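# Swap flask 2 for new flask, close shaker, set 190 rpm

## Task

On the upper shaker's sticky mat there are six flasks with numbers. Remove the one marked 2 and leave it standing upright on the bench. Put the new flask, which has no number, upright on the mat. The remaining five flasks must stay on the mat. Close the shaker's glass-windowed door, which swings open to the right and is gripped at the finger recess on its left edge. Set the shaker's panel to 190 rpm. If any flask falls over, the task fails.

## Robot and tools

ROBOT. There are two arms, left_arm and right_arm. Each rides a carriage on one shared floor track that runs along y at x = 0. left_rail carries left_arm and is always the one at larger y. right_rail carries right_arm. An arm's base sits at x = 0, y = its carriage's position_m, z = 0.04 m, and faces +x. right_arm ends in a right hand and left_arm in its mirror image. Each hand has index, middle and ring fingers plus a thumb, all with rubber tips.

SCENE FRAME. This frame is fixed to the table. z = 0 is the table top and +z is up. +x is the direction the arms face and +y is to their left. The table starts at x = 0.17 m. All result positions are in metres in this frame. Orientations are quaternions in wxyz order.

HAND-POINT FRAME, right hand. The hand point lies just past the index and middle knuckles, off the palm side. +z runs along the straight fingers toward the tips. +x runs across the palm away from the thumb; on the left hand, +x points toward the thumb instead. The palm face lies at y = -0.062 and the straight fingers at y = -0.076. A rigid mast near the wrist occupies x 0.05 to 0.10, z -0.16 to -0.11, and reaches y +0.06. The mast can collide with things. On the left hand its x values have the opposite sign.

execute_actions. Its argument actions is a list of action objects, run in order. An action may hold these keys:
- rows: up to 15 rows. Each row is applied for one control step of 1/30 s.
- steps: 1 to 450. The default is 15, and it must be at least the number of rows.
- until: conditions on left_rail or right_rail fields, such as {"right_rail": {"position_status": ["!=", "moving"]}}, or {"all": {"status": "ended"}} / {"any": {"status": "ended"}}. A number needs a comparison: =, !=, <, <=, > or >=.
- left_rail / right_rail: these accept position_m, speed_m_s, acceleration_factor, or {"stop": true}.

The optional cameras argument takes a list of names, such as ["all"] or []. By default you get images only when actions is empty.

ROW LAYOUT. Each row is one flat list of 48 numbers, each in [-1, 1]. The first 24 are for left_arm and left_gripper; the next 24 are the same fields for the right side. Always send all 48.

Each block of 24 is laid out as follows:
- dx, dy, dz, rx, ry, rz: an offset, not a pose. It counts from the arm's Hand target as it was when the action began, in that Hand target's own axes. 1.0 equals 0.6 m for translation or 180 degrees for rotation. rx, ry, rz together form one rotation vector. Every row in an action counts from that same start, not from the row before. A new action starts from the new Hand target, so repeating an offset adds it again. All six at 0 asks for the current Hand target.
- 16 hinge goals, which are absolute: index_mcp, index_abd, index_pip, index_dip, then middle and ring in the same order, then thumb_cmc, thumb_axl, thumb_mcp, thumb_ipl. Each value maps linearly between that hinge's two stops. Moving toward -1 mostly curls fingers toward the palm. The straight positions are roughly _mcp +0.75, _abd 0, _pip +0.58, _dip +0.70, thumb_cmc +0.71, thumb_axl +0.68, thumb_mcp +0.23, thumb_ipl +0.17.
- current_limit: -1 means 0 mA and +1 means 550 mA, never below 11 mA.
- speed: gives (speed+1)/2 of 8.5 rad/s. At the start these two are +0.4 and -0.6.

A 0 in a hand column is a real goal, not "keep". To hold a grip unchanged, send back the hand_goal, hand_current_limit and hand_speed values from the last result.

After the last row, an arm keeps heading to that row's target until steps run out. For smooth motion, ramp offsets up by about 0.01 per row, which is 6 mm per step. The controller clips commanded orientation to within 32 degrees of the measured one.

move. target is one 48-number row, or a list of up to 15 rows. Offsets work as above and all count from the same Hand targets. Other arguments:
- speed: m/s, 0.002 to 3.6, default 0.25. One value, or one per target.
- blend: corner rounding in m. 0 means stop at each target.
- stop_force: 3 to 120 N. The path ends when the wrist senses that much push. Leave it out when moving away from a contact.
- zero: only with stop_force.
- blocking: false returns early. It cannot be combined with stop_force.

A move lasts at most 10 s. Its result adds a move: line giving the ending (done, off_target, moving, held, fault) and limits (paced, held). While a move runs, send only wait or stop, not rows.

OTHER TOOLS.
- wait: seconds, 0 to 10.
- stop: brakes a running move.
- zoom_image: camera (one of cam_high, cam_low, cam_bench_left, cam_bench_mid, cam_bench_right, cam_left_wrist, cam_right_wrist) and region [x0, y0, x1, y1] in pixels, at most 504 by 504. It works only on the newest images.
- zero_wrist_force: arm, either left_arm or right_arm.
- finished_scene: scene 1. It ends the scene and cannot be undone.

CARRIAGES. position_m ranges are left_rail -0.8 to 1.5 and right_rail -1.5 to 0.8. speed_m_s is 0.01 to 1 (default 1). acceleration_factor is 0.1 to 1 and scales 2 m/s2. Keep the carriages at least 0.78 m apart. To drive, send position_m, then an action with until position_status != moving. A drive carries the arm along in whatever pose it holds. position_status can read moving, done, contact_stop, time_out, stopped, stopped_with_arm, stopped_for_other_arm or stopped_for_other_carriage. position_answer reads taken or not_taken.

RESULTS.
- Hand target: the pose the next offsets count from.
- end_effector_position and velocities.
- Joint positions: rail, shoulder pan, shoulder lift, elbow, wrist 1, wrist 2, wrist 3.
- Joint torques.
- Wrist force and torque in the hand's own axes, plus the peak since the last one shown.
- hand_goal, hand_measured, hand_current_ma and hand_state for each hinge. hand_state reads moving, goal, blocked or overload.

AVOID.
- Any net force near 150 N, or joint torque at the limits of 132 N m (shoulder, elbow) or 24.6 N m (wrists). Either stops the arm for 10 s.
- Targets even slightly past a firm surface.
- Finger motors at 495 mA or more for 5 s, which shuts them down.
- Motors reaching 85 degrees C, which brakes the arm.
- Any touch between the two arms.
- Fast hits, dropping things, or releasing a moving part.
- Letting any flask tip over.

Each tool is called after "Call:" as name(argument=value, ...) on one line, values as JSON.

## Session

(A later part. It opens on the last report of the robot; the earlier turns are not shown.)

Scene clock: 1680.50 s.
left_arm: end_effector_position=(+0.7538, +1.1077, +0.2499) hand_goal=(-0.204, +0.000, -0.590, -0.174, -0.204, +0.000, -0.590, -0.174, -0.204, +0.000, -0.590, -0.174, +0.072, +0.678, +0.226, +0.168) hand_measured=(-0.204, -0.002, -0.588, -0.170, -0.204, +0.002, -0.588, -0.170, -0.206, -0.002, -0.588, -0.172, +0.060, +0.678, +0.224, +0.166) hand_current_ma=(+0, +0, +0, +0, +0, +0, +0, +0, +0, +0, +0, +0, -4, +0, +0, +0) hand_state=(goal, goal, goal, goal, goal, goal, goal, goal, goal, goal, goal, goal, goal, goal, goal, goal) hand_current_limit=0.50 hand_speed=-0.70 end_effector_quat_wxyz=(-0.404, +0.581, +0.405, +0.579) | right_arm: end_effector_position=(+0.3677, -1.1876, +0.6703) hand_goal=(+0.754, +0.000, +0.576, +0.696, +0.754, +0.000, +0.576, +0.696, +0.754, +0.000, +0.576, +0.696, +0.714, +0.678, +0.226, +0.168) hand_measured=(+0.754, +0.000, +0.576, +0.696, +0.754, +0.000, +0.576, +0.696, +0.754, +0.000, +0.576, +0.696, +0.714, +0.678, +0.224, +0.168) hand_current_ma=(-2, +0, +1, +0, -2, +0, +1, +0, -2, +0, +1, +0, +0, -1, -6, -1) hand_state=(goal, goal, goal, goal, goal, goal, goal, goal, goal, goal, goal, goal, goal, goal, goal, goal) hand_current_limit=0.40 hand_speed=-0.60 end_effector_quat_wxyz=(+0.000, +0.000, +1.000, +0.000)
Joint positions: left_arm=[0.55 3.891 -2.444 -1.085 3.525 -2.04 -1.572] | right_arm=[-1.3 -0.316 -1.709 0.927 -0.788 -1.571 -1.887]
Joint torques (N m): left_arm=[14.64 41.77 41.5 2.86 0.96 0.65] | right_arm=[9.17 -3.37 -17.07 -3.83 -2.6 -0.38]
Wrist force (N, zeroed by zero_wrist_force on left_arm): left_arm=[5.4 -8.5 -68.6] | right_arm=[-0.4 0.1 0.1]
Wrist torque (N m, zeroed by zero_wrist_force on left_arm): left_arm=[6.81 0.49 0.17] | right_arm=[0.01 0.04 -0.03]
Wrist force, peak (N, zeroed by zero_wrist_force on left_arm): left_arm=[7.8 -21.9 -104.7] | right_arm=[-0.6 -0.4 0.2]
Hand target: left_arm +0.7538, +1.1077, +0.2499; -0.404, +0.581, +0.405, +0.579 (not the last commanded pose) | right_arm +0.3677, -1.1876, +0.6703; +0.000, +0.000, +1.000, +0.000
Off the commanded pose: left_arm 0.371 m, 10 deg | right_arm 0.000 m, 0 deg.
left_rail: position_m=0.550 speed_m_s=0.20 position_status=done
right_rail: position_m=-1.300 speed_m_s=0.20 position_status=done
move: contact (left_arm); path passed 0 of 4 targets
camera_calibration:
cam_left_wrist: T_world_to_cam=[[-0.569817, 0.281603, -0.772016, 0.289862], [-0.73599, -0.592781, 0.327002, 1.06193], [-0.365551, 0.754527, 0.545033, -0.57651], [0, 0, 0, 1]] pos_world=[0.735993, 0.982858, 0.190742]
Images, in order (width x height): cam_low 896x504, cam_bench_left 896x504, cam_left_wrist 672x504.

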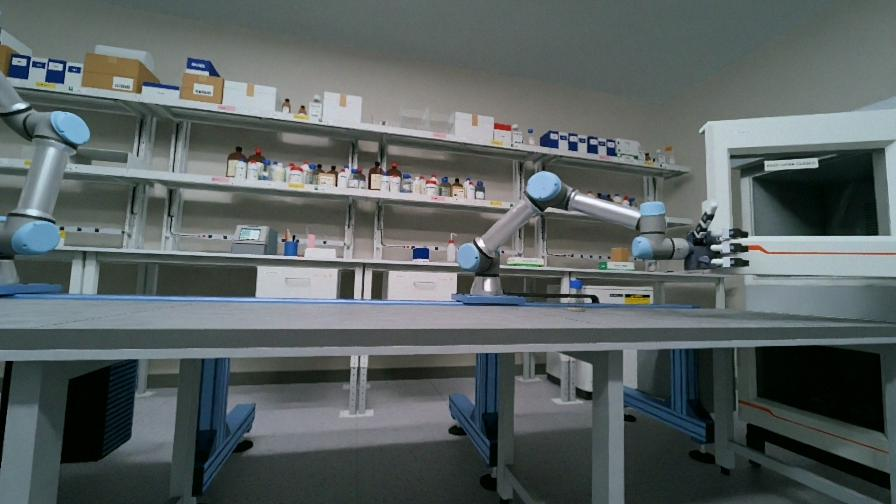

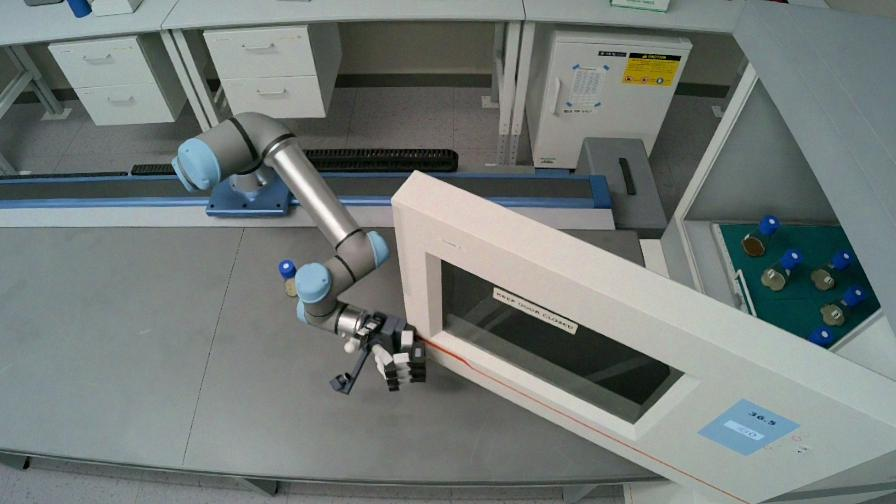

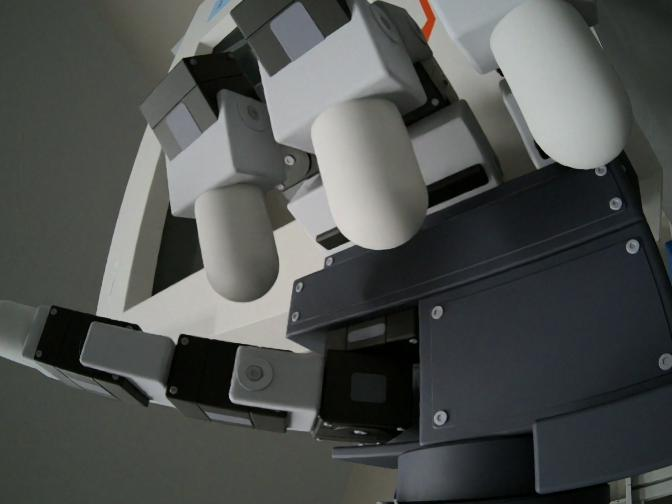

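Call:
move(target=[[0,0.097,-0.0402,0,0,0,-0.205,0,-0.591,-0.174,-0.205,0,-0.591,-0.174,-0.205,0,-0.591,-0.174,0.071,0.678,0.226,0.168,0.5,-0.7,0,0,0,0,0,0,0.754,0,0.576,0.696,0.754,0,0.576,0.696,0.754,0,0.576,0.696,0.714,0.678,0.226,0.168,0.4,-0.6],[0,0.127,0.0647,0.0117,0,0,-0.205,0,-0.591,-0.174,-0.205,0,-0.591,-0.174,-0.205,0,-0.591,-0.174,0.071,0.678,0.226,0.168,0.5,-0.7,0,0,0,0,0,0,0.754,0,0.576,0.696,0.754,0,0.576,0.696,0.754,0,0.576,0.696,0.714,0.678,0.226,0.168,0.4,-0.6]], speed=0.08, cameras=["cam_bench_left","cam_low"])

Call:
zoom_image(camera="cam_bench_left", region=[320, 260, 520, 420])

Scene clock: 1727.23 s.
left_arm: end_effector_position=(+0.8386, +1.1179, +0.2497) hand_goal=(-0.204, +0.000, -0.590, -0.174, -0.204, +0.000, -0.590, -0.174, -0.204, +0.000, -0.590, -0.174, +0.072, +0.678, +0.226, +0.168) hand_measured=(-0.204, -0.002, -0.588, -0.170, -0.204, +0.002, -0.588, -0.172, -0.206, -0.002, -0.588, -0.172, +0.060, +0.678, +0.224, +0.166) hand_current_ma=(+0, +0, +0, +0, +0, +0, +0, +0, +0, +0, +0, +0, -4, +0, +0, +0) hand_state=(goal, goal, goal, goal, goal, goal, goal, goal, goal, goal, goal, goal, goal, goal, goal, goal) hand_current_limit=0.50 hand_speed=-0.70 end_effector_quat_wxyz=(-0.415, +0.573, +0.416, +0.571) | right_arm: end_effector_position=(+0.3677, -1.1876, +0.6703) hand_goal=(+0.754, +0.000, +0.576, +0.696, +0.754, +0.000, +0.576, +0.696, +0.754, +0.000, +0.576, +0.696, +0.714, +0.678, +0.226, +0.168) hand_measured=(+0.754, +0.000, +0.576, +0.696, +0.754, +0.000, +0.576, +0.696, +0.754, +0.000, +0.576, +0.696, +0.714, +0.678, +0.224, +0.168) hand_current_ma=(-2, +0, +1, +0, -2, +0, +1, +0, -2, +0, +1, +0, +0, -1, -6, -1) hand_state=(goal, goal, goal, goal, goal, goal, goal, goal, goal, goal, goal, goal, goal, goal, goal, goal) hand_current_limit=0.40 hand_speed=-0.60 end_effector_quat_wxyz=(+0.000, +0.000, +1.000, +0.000)
Joint positions: left_arm=[0.55 3.814 -2.698 -0.591 3.285 -2.155 -1.572] | right_arm=[-1.3 -0.316 -1.709 0.927 -0.788 -1.571 -1.887]
Joint torques (N m): left_arm=[-9.57 57.22 34.33 -0.87 -1.93 -1.84] | right_arm=[8.53 -3.63 -17.49 -3.74 -2.66 -0.25]
Wrist force (N, zeroed by zero_wrist_force on left_arm): left_arm=[0.1 0.4 0.1] | right_arm=[-0.4 0.0 0.2]
Wrist torque (N m, zeroed by zero_wrist_force on left_arm): left_arm=[0.05 -0.01 -0.01] | right_arm=[-0.02 0.04 -0.02]
Wrist force, peak (N, zeroed by zero_wrist_force on left_arm): left_arm=[4.5 -8.4 -68.9] | right_arm=[-0.6 0.1 0.5]
Hand target: left_arm +0.8387, +1.1179, +0.2497; -0.415, +0.573, +0.416, +0.571 | right_arm +0.3677, -1.1876, +0.6703; +0.000, +0.000, +1.000, +0.000
Off the commanded pose: left_arm 0.000 m, 0 deg | right_arm 0.000 m, 0 deg.
left_rail: position_m=0.550 speed_m_s=0.20 position_status=done
right_rail: position_m=-1.300 speed_m_s=0.20 position_status=done
move: done
Images, in order (width x height): cam_low 896x504, cam_bench_left 896x504.

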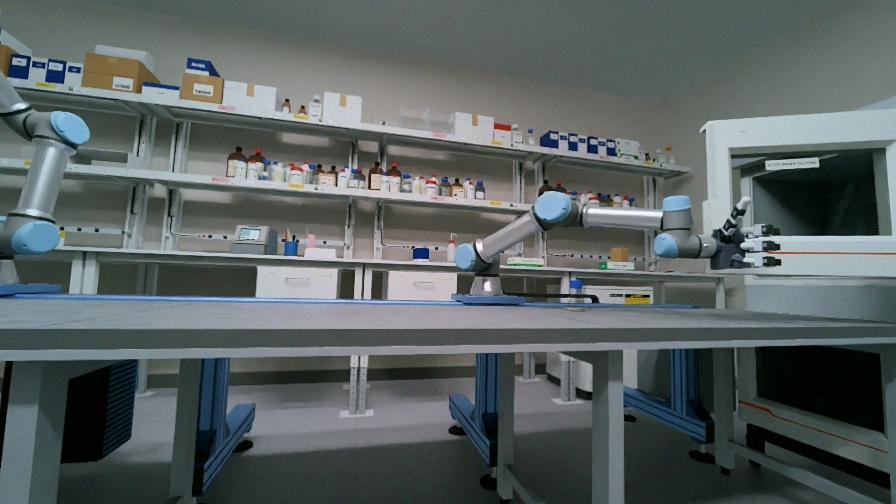

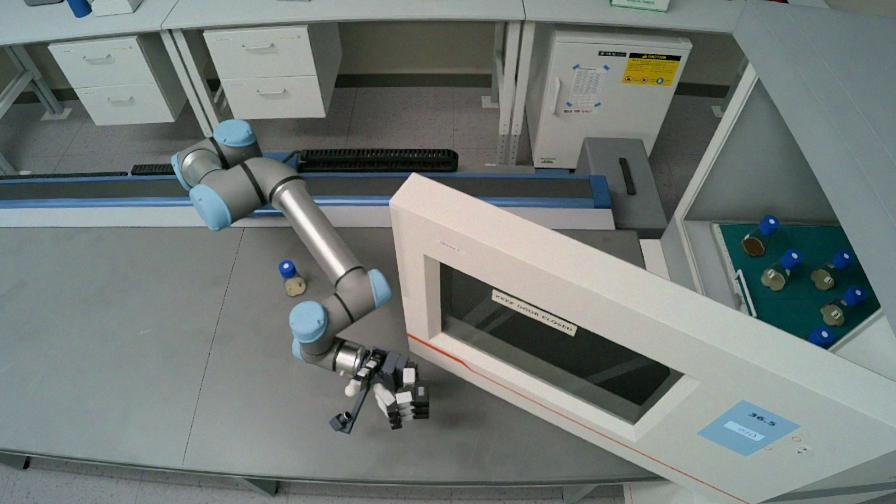

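Scaled by 2.520 from the camera's 896x504 image, which has a finer 1280x720 frame.

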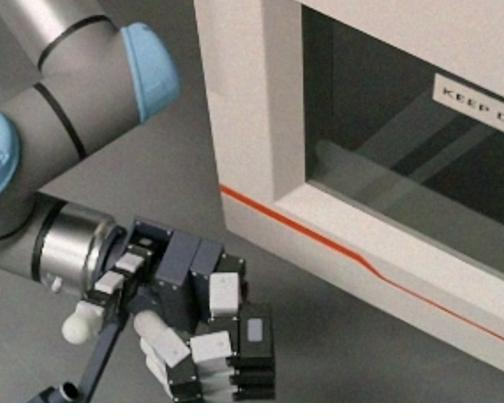

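Call:
zero_wrist_force(arm="left_arm")

Call:
move(target=[0,-0.1297,0.0307,0,0,0,-0.205,0,-0.591,-0.174,-0.205,0,-0.591,-0.174,-0.205,0,-0.591,-0.174,0.071,0.678,0.226,0.168,0.5,-0.7,0,0,0,0,0,0,0.754,0,0.576,0.696,0.754,0,0.576,0.696,0.754,0,0.576,0.696,0.714,0.678,0.226,0.168,0.4,-0.6], speed=0.03, stop_force=8, cameras=["cam_bench_left","cam_low"])

Call:
zoom_image(camera="cam_bench_left", region=[320, 260, 520, 420])

Call:
zoom_image(camera="cam_bench_left", region=[370, 150, 470, 250])

Wrist force sensor zeroed.

Scene clock: 1741.43 s.
left_arm: end_effector_position=(+0.7704, +1.1595, +0.2497) hand_goal=(-0.204, +0.000, -0.590, -0.174, -0.204, +0.000, -0.590, -0.174, -0.204, +0.000, -0.590, -0.174, +0.072, +0.678, +0.226, +0.168) hand_measured=(-0.204, -0.002, -0.588, -0.172, -0.204, +0.002, -0.588, -0.172, -0.206, -0.002, -0.588, -0.172, +0.060, +0.678, +0.224, +0.166) hand_current_ma=(+0, +0, +0, +0, +0, +0, +0, +0, +0, +0, +0, +0, -4, +0, +0, +0) hand_state=(goal, goal, goal, goal, goal, goal, goal, goal, goal, goal, goal, goal, goal, goal, goal, goal) hand_current_limit=0.50 hand_speed=-0.70 end_effector_quat_wxyz=(-0.415, +0.573, +0.416, +0.571) | right_arm: end_effector_position=(+0.3677, -1.1876, +0.6703) hand_goal=(+0.754, +0.000, +0.576, +0.696, +0.754, +0.000, +0.576, +0.696, +0.754, +0.000, +0.576, +0.696, +0.714, +0.678, +0.226, +0.168) hand_measured=(+0.754, +0.000, +0.576, +0.696, +0.754, +0.000, +0.576, +0.696, +0.754, +0.000, +0.576, +0.696, +0.714, +0.678, +0.224, +0.168) hand_current_ma=(-2, +0, +1, +0, -2, +0, +1, +0, -2, +0, +1, +0, +0, -1, -6, -1) hand_state=(goal, goal, goal, goal, goal, goal, goal, goal, goal, goal, goal, goal, goal, goal, goal, goal) hand_current_limit=0.40 hand_speed=-0.60 end_effector_quat_wxyz=(+0.000, +0.000, +1.000, +0.000)
Joint positions: left_arm=[0.55 3.915 -2.567 -0.847 3.411 -2.053 -1.572] | right_arm=[-1.3 -0.316 -1.709 0.927 -0.788 -1.571 -1.887]
Joint torques (N m): left_arm=[8.71 68.43 9.69 3.82 1.71 1.22] | right_arm=[9.45 -3.36 -16.97 -3.88 -2.59 -0.32]
Wrist force (N, zeroed by zero_wrist_force on left_arm): left_arm=[-0.1 0.3 -0.6] | right_arm=[-0.2 0.1 0.1]
Wrist torque (N m, zeroed by zero_wrist_force on left_arm): left_arm=[0.05 -0.03 -0.10] | right_arm=[0.02 0.02 -0.01]
Wrist force, peak (N, zeroed by zero_wrist_force on left_arm): left_arm=[0.5 3.8 -2.5] | right_arm=[-0.8 -0.1 0.2]
Hand target: left_arm +0.7704, +1.1595, +0.2497; -0.415, +0.573, +0.416, +0.571 | right_arm +0.3677, -1.1876, +0.6703; +0.000, +0.000, +1.000, +0.000
Off the commanded pose: left_arm 0.000 m, 0 deg | right_arm 0.000 m, 0 deg.
left_rail: position_m=0.550 speed_m_s=0.20 position_status=done
right_rail: position_m=-1.300 speed_m_s=0.20 position_status=done
move: done
Images, in order (width x height): cam_low 896x504, cam_bench_left 896x504.

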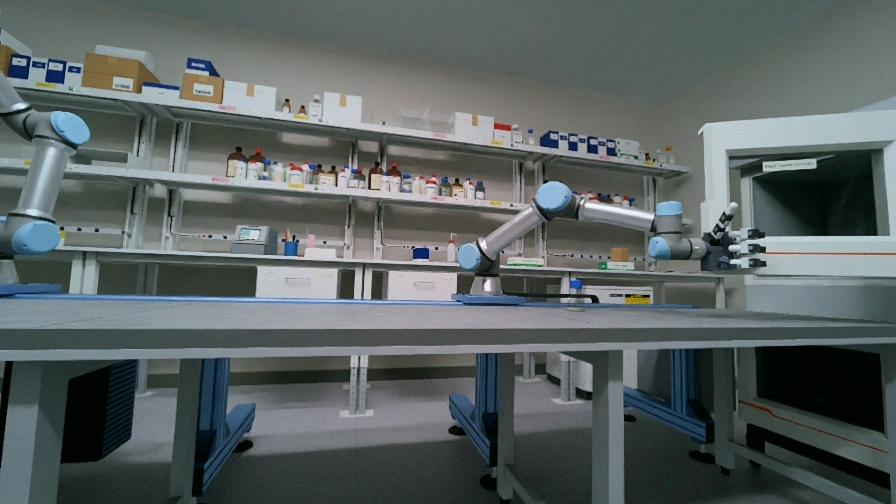

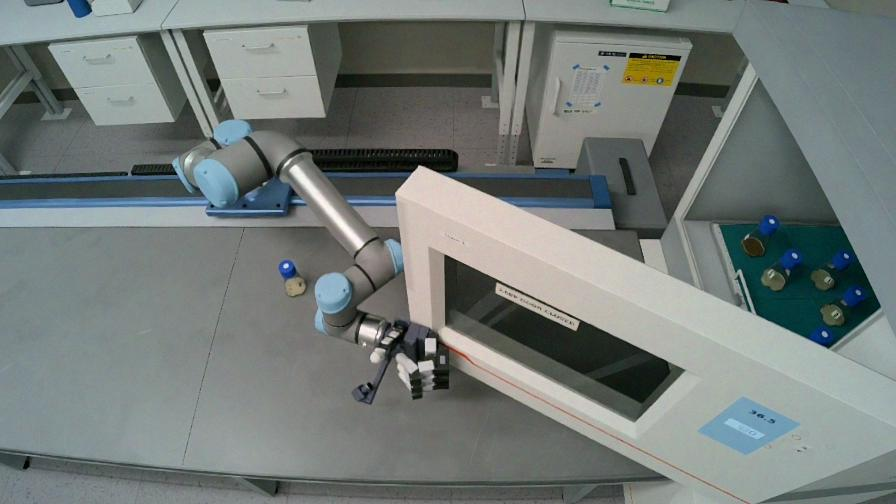

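Scaled by 2.520 from the camera's 896x504 image, which has a finer 1280x720 frame.

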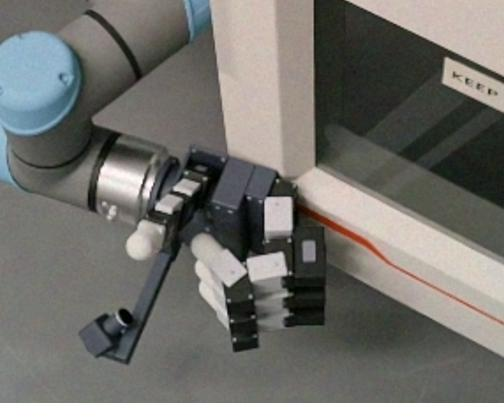

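Scaled by 5.040 from the camera's 896x504 image, which has a finer 1280x720 frame.

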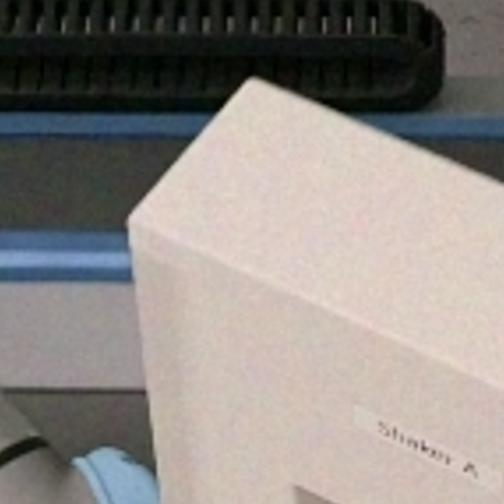

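Call:
move(target=[0,-0.1635,0.0352,-0.0111,0,0,-0.205,0,-0.591,-0.174,-0.205,0,-0.591,-0.174,-0.205,0,-0.591,-0.174,0.071,0.678,0.226,0.168,0.5,-0.7,0,0,0,0,0,0,0.754,0,0.576,0.696,0.754,0,0.576,0.696,0.754,0,0.576,0.696,0.714,0.678,0.226,0.168,0.4,-0.6], speed=0.04, stop_force=15, cameras=["cam_bench_left"])

Call:
zoom_image(camera="cam_bench_left", region=[370, 150, 520, 400])

Scene clock: 1756.40 s.
left_arm: end_effector_position=(+0.6837, +1.2100, +0.2497) hand_goal=(-0.204, +0.000, -0.590, -0.174, -0.204, +0.000, -0.590, -0.174, -0.204, +0.000, -0.590, -0.174, +0.072, +0.678, +0.226, +0.168) hand_measured=(-0.204, -0.002, -0.588, -0.172, -0.204, +0.002, -0.588, -0.172, -0.206, -0.002, -0.588, -0.172, +0.060, +0.678, +0.224, +0.166) hand_current_ma=(+0, +0, +0, +0, +0, +0, +0, +0, +0, +0, +0, +0, -4, +0, +0, +0) hand_state=(goal, goal, goal, goal, goal, goal, goal, goal, goal, goal, goal, goal, goal, goal, goal, goal) hand_current_limit=0.50 hand_speed=-0.70 end_effector_quat_wxyz=(-0.405, +0.580, +0.406, +0.578) | right_arm: end_effector_position=(+0.3677, -1.1876, +0.6703) hand_goal=(+0.754, +0.000, +0.576, +0.696, +0.754, +0.000, +0.576, +0.696, +0.754, +0.000, +0.576, +0.696, +0.714, +0.678, +0.226, +0.168) hand_measured=(+0.754, +0.000, +0.576, +0.696, +0.754, +0.000, +0.576, +0.696, +0.754, +0.000, +0.576, +0.696, +0.714, +0.678, +0.224, +0.168) hand_current_ma=(-2, +0, +1, +0, -2, +0, +1, +0, -2, +0, +1, +0, +0, -1, -6, -1) hand_state=(goal, goal, goal, goal, goal, goal, goal, goal, goal, goal, goal, goal, goal, goal, goal, goal) hand_current_limit=0.40 hand_speed=-0.60 end_effector_quat_wxyz=(+0.000, +0.000, +1.000, +0.000)
Joint positions: left_arm=[0.55 4.065 -2.458 -1.058 3.512 -1.868 -1.571] | right_arm=[-1.3 -0.316 -1.709 0.927 -0.788 -1.571 -1.887]
Joint torques (N m): left_arm=[7.87 64.97 8.94 3.83 1.76 1.3] | right_arm=[9.21 -3.37 -17.4 -3.75 -2.53 -0.31]
Wrist force (N, zeroed by zero_wrist_force on left_arm): left_arm=[0.2 -0.2 -0.3] | right_arm=[-0.2 -0.3 0.1]
Wrist torque (N m, zeroed by zero_wrist_force on left_arm): left_arm=[-0.03 -0.03 -0.19] | right_arm=[-0.04 0.02 -0.02]
Wrist force, peak (N, zeroed by zero_wrist_force on left_arm): left_arm=[0.2 1.6 -1.4] | right_arm=[-0.5 -0.2 0.5]
Hand target: left_arm +0.6837, +1.2100, +0.2497; -0.405, +0.580, +0.406, +0.578 | right_arm +0.3677, -1.1876, +0.6703; +0.000, +0.000, +1.000, +0.000
Off the commanded pose: left_arm 0.000 m, 0 deg | right_arm 0.000 m, 0 deg.
left_rail: position_m=0.550 speed_m_s=0.20 position_status=done
right_rail: position_m=-1.300 speed_m_s=0.20 position_status=done
move: done
Images, in order (width x height): cam_bench_left 896x504.

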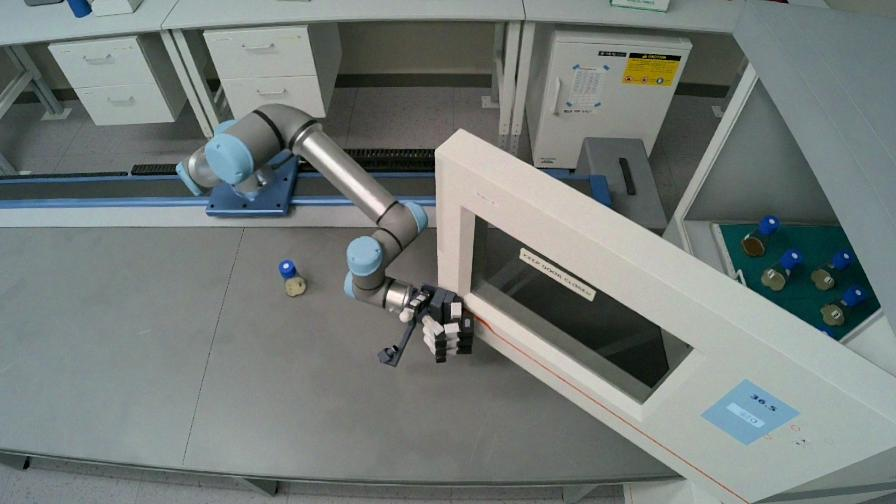

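Scaled by 2.016 from the camera's 896x504 image, which has a finer 1280x720 frame.

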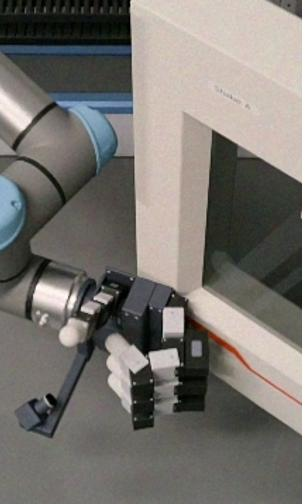

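Call:
move(target=[[0,-0.163,0.0575,-0.0111,0,0,-0.205,0,-0.591,-0.174,-0.205,0,-0.591,-0.174,-0.205,0,-0.591,-0.174,0.071,0.678,0.226,0.168,0.5,-0.7,0,0,0,0,0,0,0.754,0,0.576,0.696,0.754,0,0.576,0.696,0.754,0,0.576,0.696,0.714,0.678,0.226,0.168,0.4,-0.6],[0,-0.316,0.1345,-0.0278,0,0,-0.205,0,-0.591,-0.174,-0.205,0,-0.591,-0.174,-0.205,0,-0.591,-0.174,0.071,0.678,0.226,0.168,0.5,-0.7,0,0,0,0,0,0,0.754,0,0.576,0.696,0.754,0,0.576,0.696,0.754,0,0.576,0.696,0.714,0.678,0.226,0.168,0.4,-0.6],[0,-0.4222,0.2065,-0.0389,0,0,-0.205,0,-0.591,-0.174,-0.205,0,-0.591,-0.174,-0.205,0,-0.591,-0.174,0.071,0.678,0.226,0.168,0.5,-0.7,0,0,0,0,0,0,0.754,0,0.576,0.696,0.754,0,0.576,0.696,0.754,0,0.576,0.696,0.714,0.678,0.226,0.168,0.4,-0.6]], speed=0.07, blend=[0.01,0.01,0], stop_force=20, cameras=["cam_bench_left"])

Call:
zoom_image(camera="cam_bench_left", region=[430, 50, 680, 330])

Scene clock: 1772.30 s.
left_arm: end_effector_position=(+0.4882, +1.4132, +0.2494) hand_goal=(-0.204, +0.000, -0.590, -0.174, -0.204, +0.000, -0.590, -0.174, -0.204, +0.000, -0.590, -0.174, +0.072, +0.678, +0.226, +0.168) hand_measured=(-0.204, -0.002, -0.588, -0.172, -0.204, +0.002, -0.588, -0.172, -0.206, -0.002, -0.588, -0.172, +0.060, +0.678, +0.224, +0.166) hand_current_ma=(+0, +0, +0, +0, +0, +0, +0, +0, +0, +0, +0, +0, -4, +0, +0, +0) hand_state=(goal, goal, goal, goal, goal, goal, goal, goal, goal, goal, goal, goal, goal, goal, goal, goal) hand_current_limit=0.50 hand_speed=-0.70 end_effector_quat_wxyz=(-0.369, +0.604, +0.370, +0.602) | right_arm: end_effector_position=(+0.3677, -1.1876, +0.6703) hand_goal=(+0.754, +0.000, +0.576, +0.696, +0.754, +0.000, +0.576, +0.696, +0.754, +0.000, +0.576, +0.696, +0.714, +0.678, +0.226, +0.168) hand_measured=(+0.754, +0.000, +0.576, +0.696, +0.754, +0.000, +0.576, +0.696, +0.754, +0.000, +0.576, +0.696, +0.714, +0.678, +0.224, +0.168) hand_current_ma=(-2, +0, +1, +0, -2, +0, +1, +0, -2, +0, +1, +0, +0, -1, -6, -1) hand_state=(goal, goal, goal, goal, goal, goal, goal, goal, goal, goal, goal, goal, goal, goal, goal, goal) hand_current_limit=0.40 hand_speed=-0.60 end_effector_quat_wxyz=(+0.000, +0.000, +1.000, +0.000)
Joint positions: left_arm=[0.55 4.472 -2.62 -0.745 3.362 -1.339 -1.57] | right_arm=[-1.3 -0.316 -1.709 0.927 -0.788 -1.571 -1.887]
Joint torques (N m): left_arm=[7.69 55.61 32.03 -0.84 1.77 1.23] | right_arm=[9.24 -3.2 -17.27 -3.68 -2.61 -0.37]
Wrist force (N, zeroed by zero_wrist_force on left_arm): left_arm=[0.1 -0.4 -0.4] | right_arm=[-0.5 -0.2 -0.1]
Wrist torque (N m, zeroed by zero_wrist_force on left_arm): left_arm=[-0.03 -0.02 -0.19] | right_arm=[-0.02 0.06 -0.03]
Wrist force, peak (N, zeroed by zero_wrist_force on left_arm): left_arm=[0.7 5.3 -4.9] | right_arm=[-0.5 -0.2 0.5]
Hand target: left_arm +0.4882, +1.4132, +0.2494; -0.369, +0.604, +0.370, +0.602 | right_arm +0.3677, -1.1876, +0.6703; +0.000, +0.000, +1.000, +0.000
Off the commanded pose: left_arm 0.000 m, 0 deg | right_arm 0.000 m, 0 deg.
left_rail: position_m=0.550 speed_m_s=0.20 position_status=done
right_rail: position_m=-1.300 speed_m_s=0.20 position_status=done
move: done
Images, in order (width x height): cam_bench_left 896x504.

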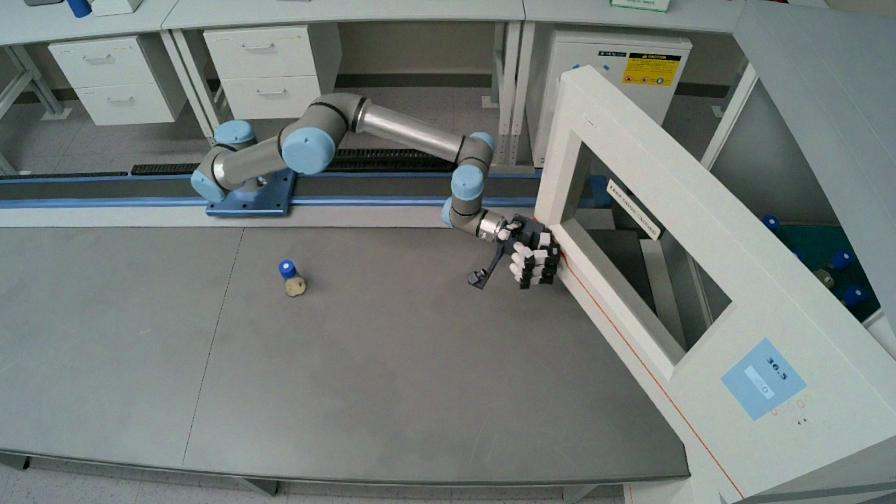

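Scaled by 1.800 from the camera's 896x504 image, which has a finer 1280x720 frame.

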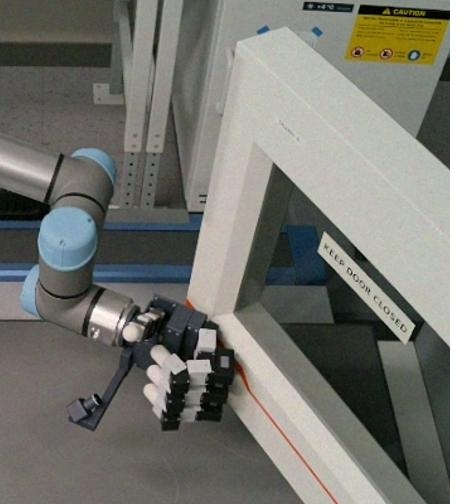

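Call:
execute_actions(actions=[{"left_rail":{"position_m":0.86,"speed_m_s":0.08,"acceleration_factor":0.1},"steps":200,"until":{"left_rail":{"position_status":["!=","moving"]}}}], cameras=["cam_bench_left","cam_low"])

Call:
zoom_image(camera="cam_bench_left", region=[600, 50, 896, 300])

Scene clock: 1783.73 s.
left_arm: end_effector_position=(+0.4882, +1.7232, +0.2494) hand_goal=(-0.204, +0.000, -0.590, -0.174, -0.204, +0.000, -0.590, -0.174, -0.204, +0.000, -0.590, -0.174, +0.072, +0.678, +0.226, +0.168) hand_measured=(-0.204, -0.002, -0.588, -0.172, -0.204, +0.002, -0.588, -0.172, -0.206, -0.002, -0.588, -0.172, +0.060, +0.678, +0.224, +0.166) hand_current_ma=(+0, +0, +0, +0, +0, +0, +0, +0, +0, +0, +0, +0, -4, +0, +0, +0) hand_state=(goal, goal, goal, goal, goal, goal, goal, goal, goal, goal, goal, goal, goal, goal, goal, goal) hand_current_limit=0.50 hand_speed=-0.70 end_effector_quat_wxyz=(-0.369, +0.604, +0.370, +0.602) | right_arm: end_effector_position=(+0.3677, -1.1876, +0.6703) hand_goal=(+0.754, +0.000, +0.576, +0.696, +0.754, +0.000, +0.576, +0.696, +0.754, +0.000, +0.576, +0.696, +0.714, +0.678, +0.226, +0.168) hand_measured=(+0.754, +0.000, +0.576, +0.696, +0.754, +0.000, +0.576, +0.696, +0.754, +0.000, +0.576, +0.696, +0.714, +0.678, +0.224, +0.168) hand_current_ma=(-2, +0, +1, +0, -2, +0, +1, +0, -2, +0, +1, +0, +0, -1, -6, -1) hand_state=(goal, goal, goal, goal, goal, goal, goal, goal, goal, goal, goal, goal, goal, goal, goal, goal) hand_current_limit=0.40 hand_speed=-0.60 end_effector_quat_wxyz=(+0.000, +0.000, +1.000, +0.000)
Joint positions: left_arm=[0.86 4.472 -2.62 -0.745 3.362 -1.339 -1.57] | right_arm=[-1.3 -0.316 -1.709 0.927 -0.788 -1.571 -1.887]
Joint torques (N m): left_arm=[-8.11 58.82 26.75 2.49 -1.69 1.16] | right_arm=[9.32 -3.5 -17.52 -3.58 -2.59 -0.43]
Wrist force (N, zeroed by zero_wrist_force on left_arm): left_arm=[0.0 -0.4 -0.3] | right_arm=[-0.5 0.0 0.3]
Wrist torque (N m, zeroed by zero_wrist_force on left_arm): left_arm=[-0.04 -0.02 -0.19] | right_arm=[-0.01 0.06 -0.04]
Wrist force, peak (N, zeroed by zero_wrist_force on left_arm): left_arm=[0.6 3.4 -7.9] | right_arm=[-0.6 -0.2 0.4]
Hand target: left_arm +0.4882, +1.7232, +0.2494; -0.369, +0.604, +0.370, +0.602 | right_arm +0.3677, -1.1876, +0.6703; +0.000, +0.000, +1.000, +0.000
Off the commanded pose: left_arm 0.000 m, 0 deg | right_arm 0.000 m, 0 deg.
left_rail: position_m=0.860 speed_m_s=0.08 position_status=done
right_rail: position_m=-1.300 speed_m_s=0.20 position_status=done
Images, in order (width x height): cam_low 896x504, cam_bench_left 896x504.

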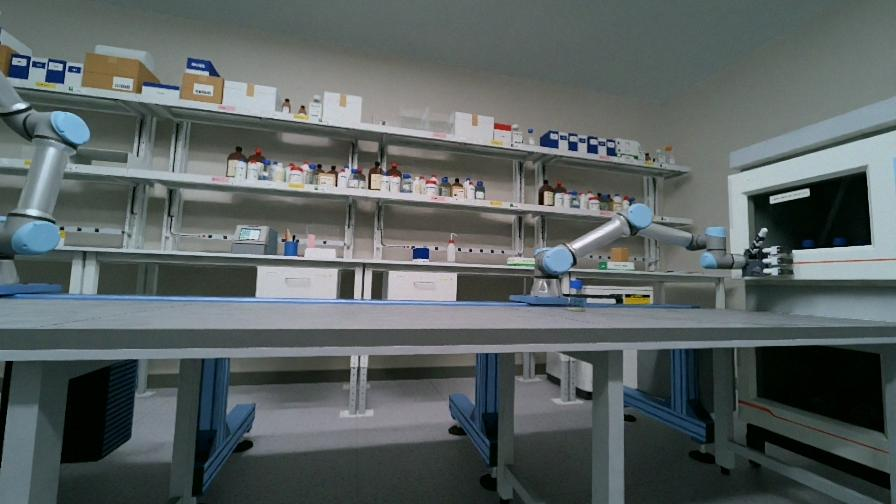

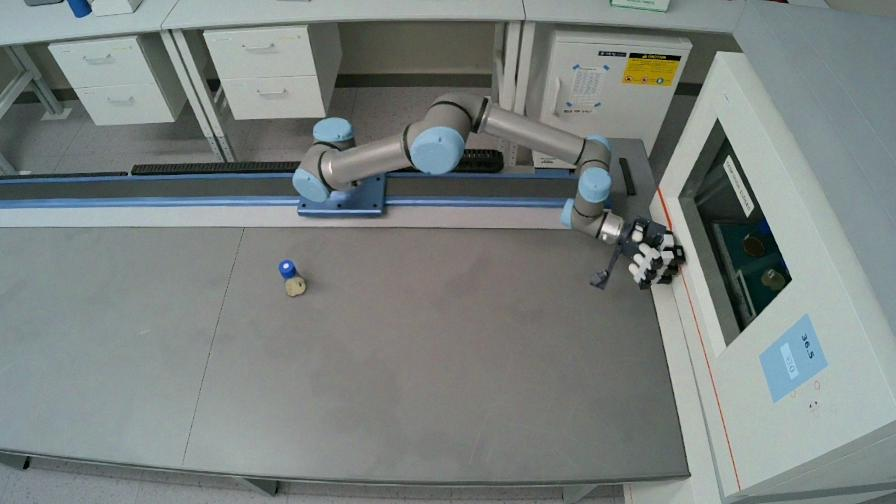

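Scaled by 1.703 from the camera's 896x504 image, which has a finer 1280x720 frame.

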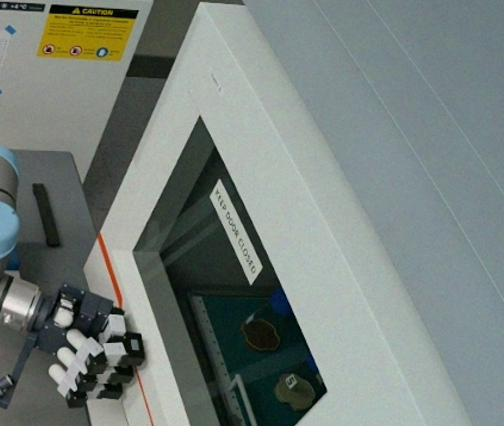

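Call:
zero_wrist_force(arm="left_arm")

Call:
move(target=[0,-0.0454,0.0891,0,0,0,-0.205,0,-0.591,-0.174,-0.205,0,-0.591,-0.174,-0.205,0,-0.591,-0.174,0.071,0.678,0.226,0.168,0.5,-0.7,0,0,0,0,0,0,0.754,0,0.576,0.696,0.754,0,0.576,0.696,0.754,0,0.576,0.696,0.714,0.678,0.226,0.168,0.4,-0.6], speed=0.015, stop_force=35, cameras=["cam_bench_left","cam_low"])

Call:
zoom_image(camera="cam_bench_left", region=[600, 50, 896, 300])

Wrist force sensor zeroed.

Scene clock: 1792.53 s.
left_arm: end_effector_position=(+0.4881, +1.7445, +0.2494) hand_goal=(-0.204, +0.000, -0.590, -0.174, -0.204, +0.000, -0.590, -0.174, -0.204, +0.000, -0.590, -0.174, +0.072, +0.678, +0.226, +0.168) hand_measured=(-0.204, -0.002, -0.588, -0.172, -0.212, +0.002, -0.588, -0.172, -0.210, -0.002, -0.588, -0.172, +0.060, +0.678, +0.224, +0.166) hand_current_ma=(+0, +0, +0, +0, -2, +0, +0, +0, -1, +0, +0, +0, -4, +0, +0, +0) hand_state=(goal, goal, goal, goal, goal, goal, goal, goal, goal, goal, goal, goal, goal, goal, goal, goal) hand_current_limit=0.50 hand_speed=-0.70 end_effector_quat_wxyz=(-0.369, +0.604, +0.370, +0.602) | right_arm: end_effector_position=(+0.3677, -1.1876, +0.6703) hand_goal=(+0.754, +0.000, +0.576, +0.696, +0.754, +0.000, +0.576, +0.696, +0.754, +0.000, +0.576, +0.696, +0.714, +0.678, +0.226, +0.168) hand_measured=(+0.754, +0.000, +0.576, +0.696, +0.754, +0.000, +0.576, +0.696, +0.754, +0.000, +0.576, +0.696, +0.714, +0.678, +0.224, +0.168) hand_current_ma=(-2, +0, +1, +0, -2, +0, +1, +0, -2, +0, +1, +0, +0, -1, -6, -1) hand_state=(goal, goal, goal, goal, goal, goal, goal, goal, goal, goal, goal, goal, goal, goal, goal, goal) hand_current_limit=0.40 hand_speed=-0.60 end_effector_quat_wxyz=(+0.000, +0.000, +1.000, +0.000)
Joint positions: left_arm=[0.86 4.479 -2.693 -0.601 3.291 -1.332 -1.57] | right_arm=[-1.3 -0.316 -1.709 0.927 -0.788 -1.571 -1.887]
Joint torques (N m): left_arm=[-14.12 65.98 12.48 6.51 -1.63 -0.94] | right_arm=[9.48 -2.93 -16.78 -3.38 -2.67 -0.22]
Wrist force (N, zeroed by zero_wrist_force on left_arm): left_arm=[4.7 -2.9 -36.4] | right_arm=[-0.5 -0.2 0.2]
Wrist torque (N m, zeroed by zero_wrist_force on left_arm): left_arm=[2.74 -1.16 0.48] | right_arm=[-0.02 0.06 -0.04]
Wrist force, peak (N, zeroed by zero_wrist_force on left_arm): left_arm=[11.0 -5.8 -87.8] | right_arm=[-0.6 -0.3 0.4]
Hand target: left_arm +0.4881, +1.7445, +0.2494; -0.369, +0.604, +0.370, +0.602 (not the last commanded pose) | right_arm +0.3677, -1.1876, +0.6703; +0.000, +0.000, +1.000, +0.000
Off the commanded pose: left_arm 0.039 m, 0 deg | right_arm 0.000 m, 0 deg.
left_rail: position_m=0.860 speed_m_s=0.08 position_status=done
right_rail: position_m=-1.300 speed_m_s=0.20 position_status=done
move: contact (left_arm)
Images, in order (width x height): cam_low 896x504, cam_bench_left 896x504.

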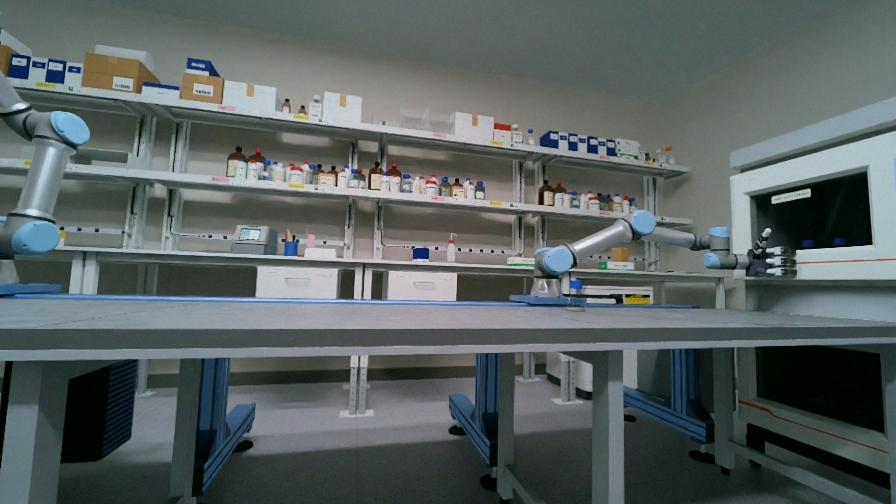

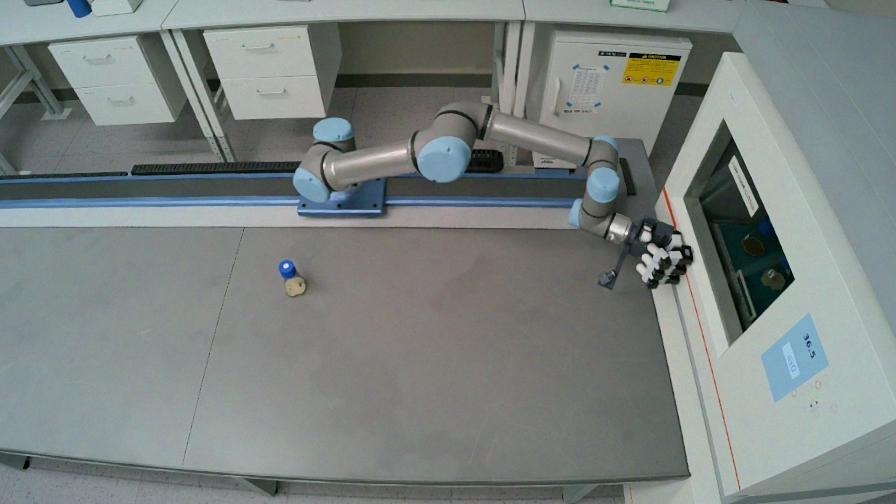

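Scaled by 1.703 from the camera's 896x504 image, which has a finer 1280x720 frame.

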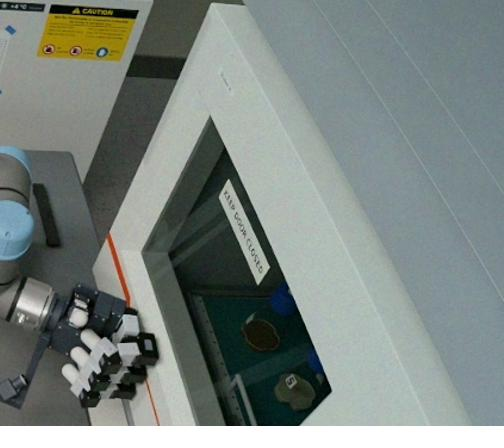

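Call:
zoom_image(camera="cam_low", region=[720, 130, 896, 290])

Call:
zoom_image(camera="cam_bench_left", region=[640, 30, 800, 130])

Call:
zoom_image(camera="cam_bench_left", region=[740, 300, 896, 440])

Scaled by 2.864 from the camera's 896x504 image, which has a finer 1280x720 frame.

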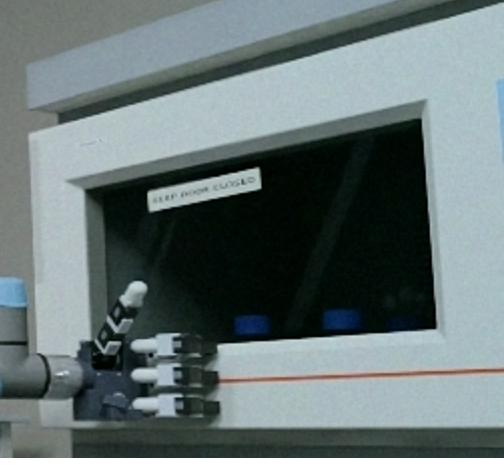

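Scaled by 3.150 from the camera's 896x504 image, which has a finer 1280x720 frame.

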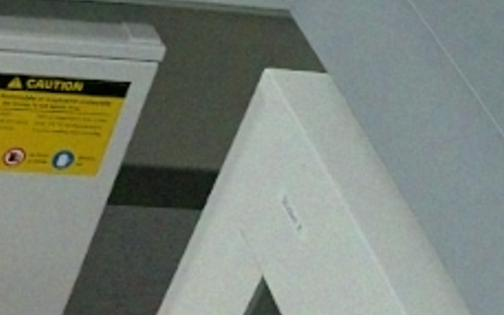

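Scaled by 3.231 from the camera's 896x504 image, which has a finer 1280x720 frame.

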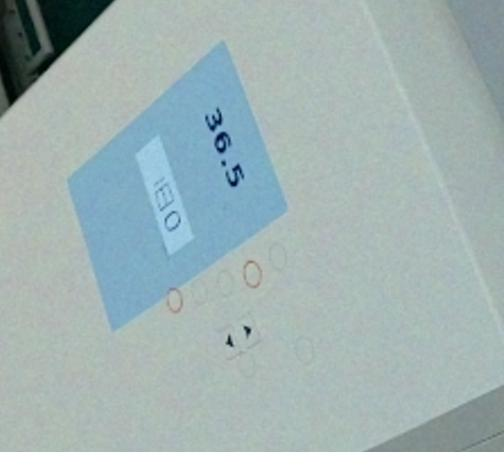

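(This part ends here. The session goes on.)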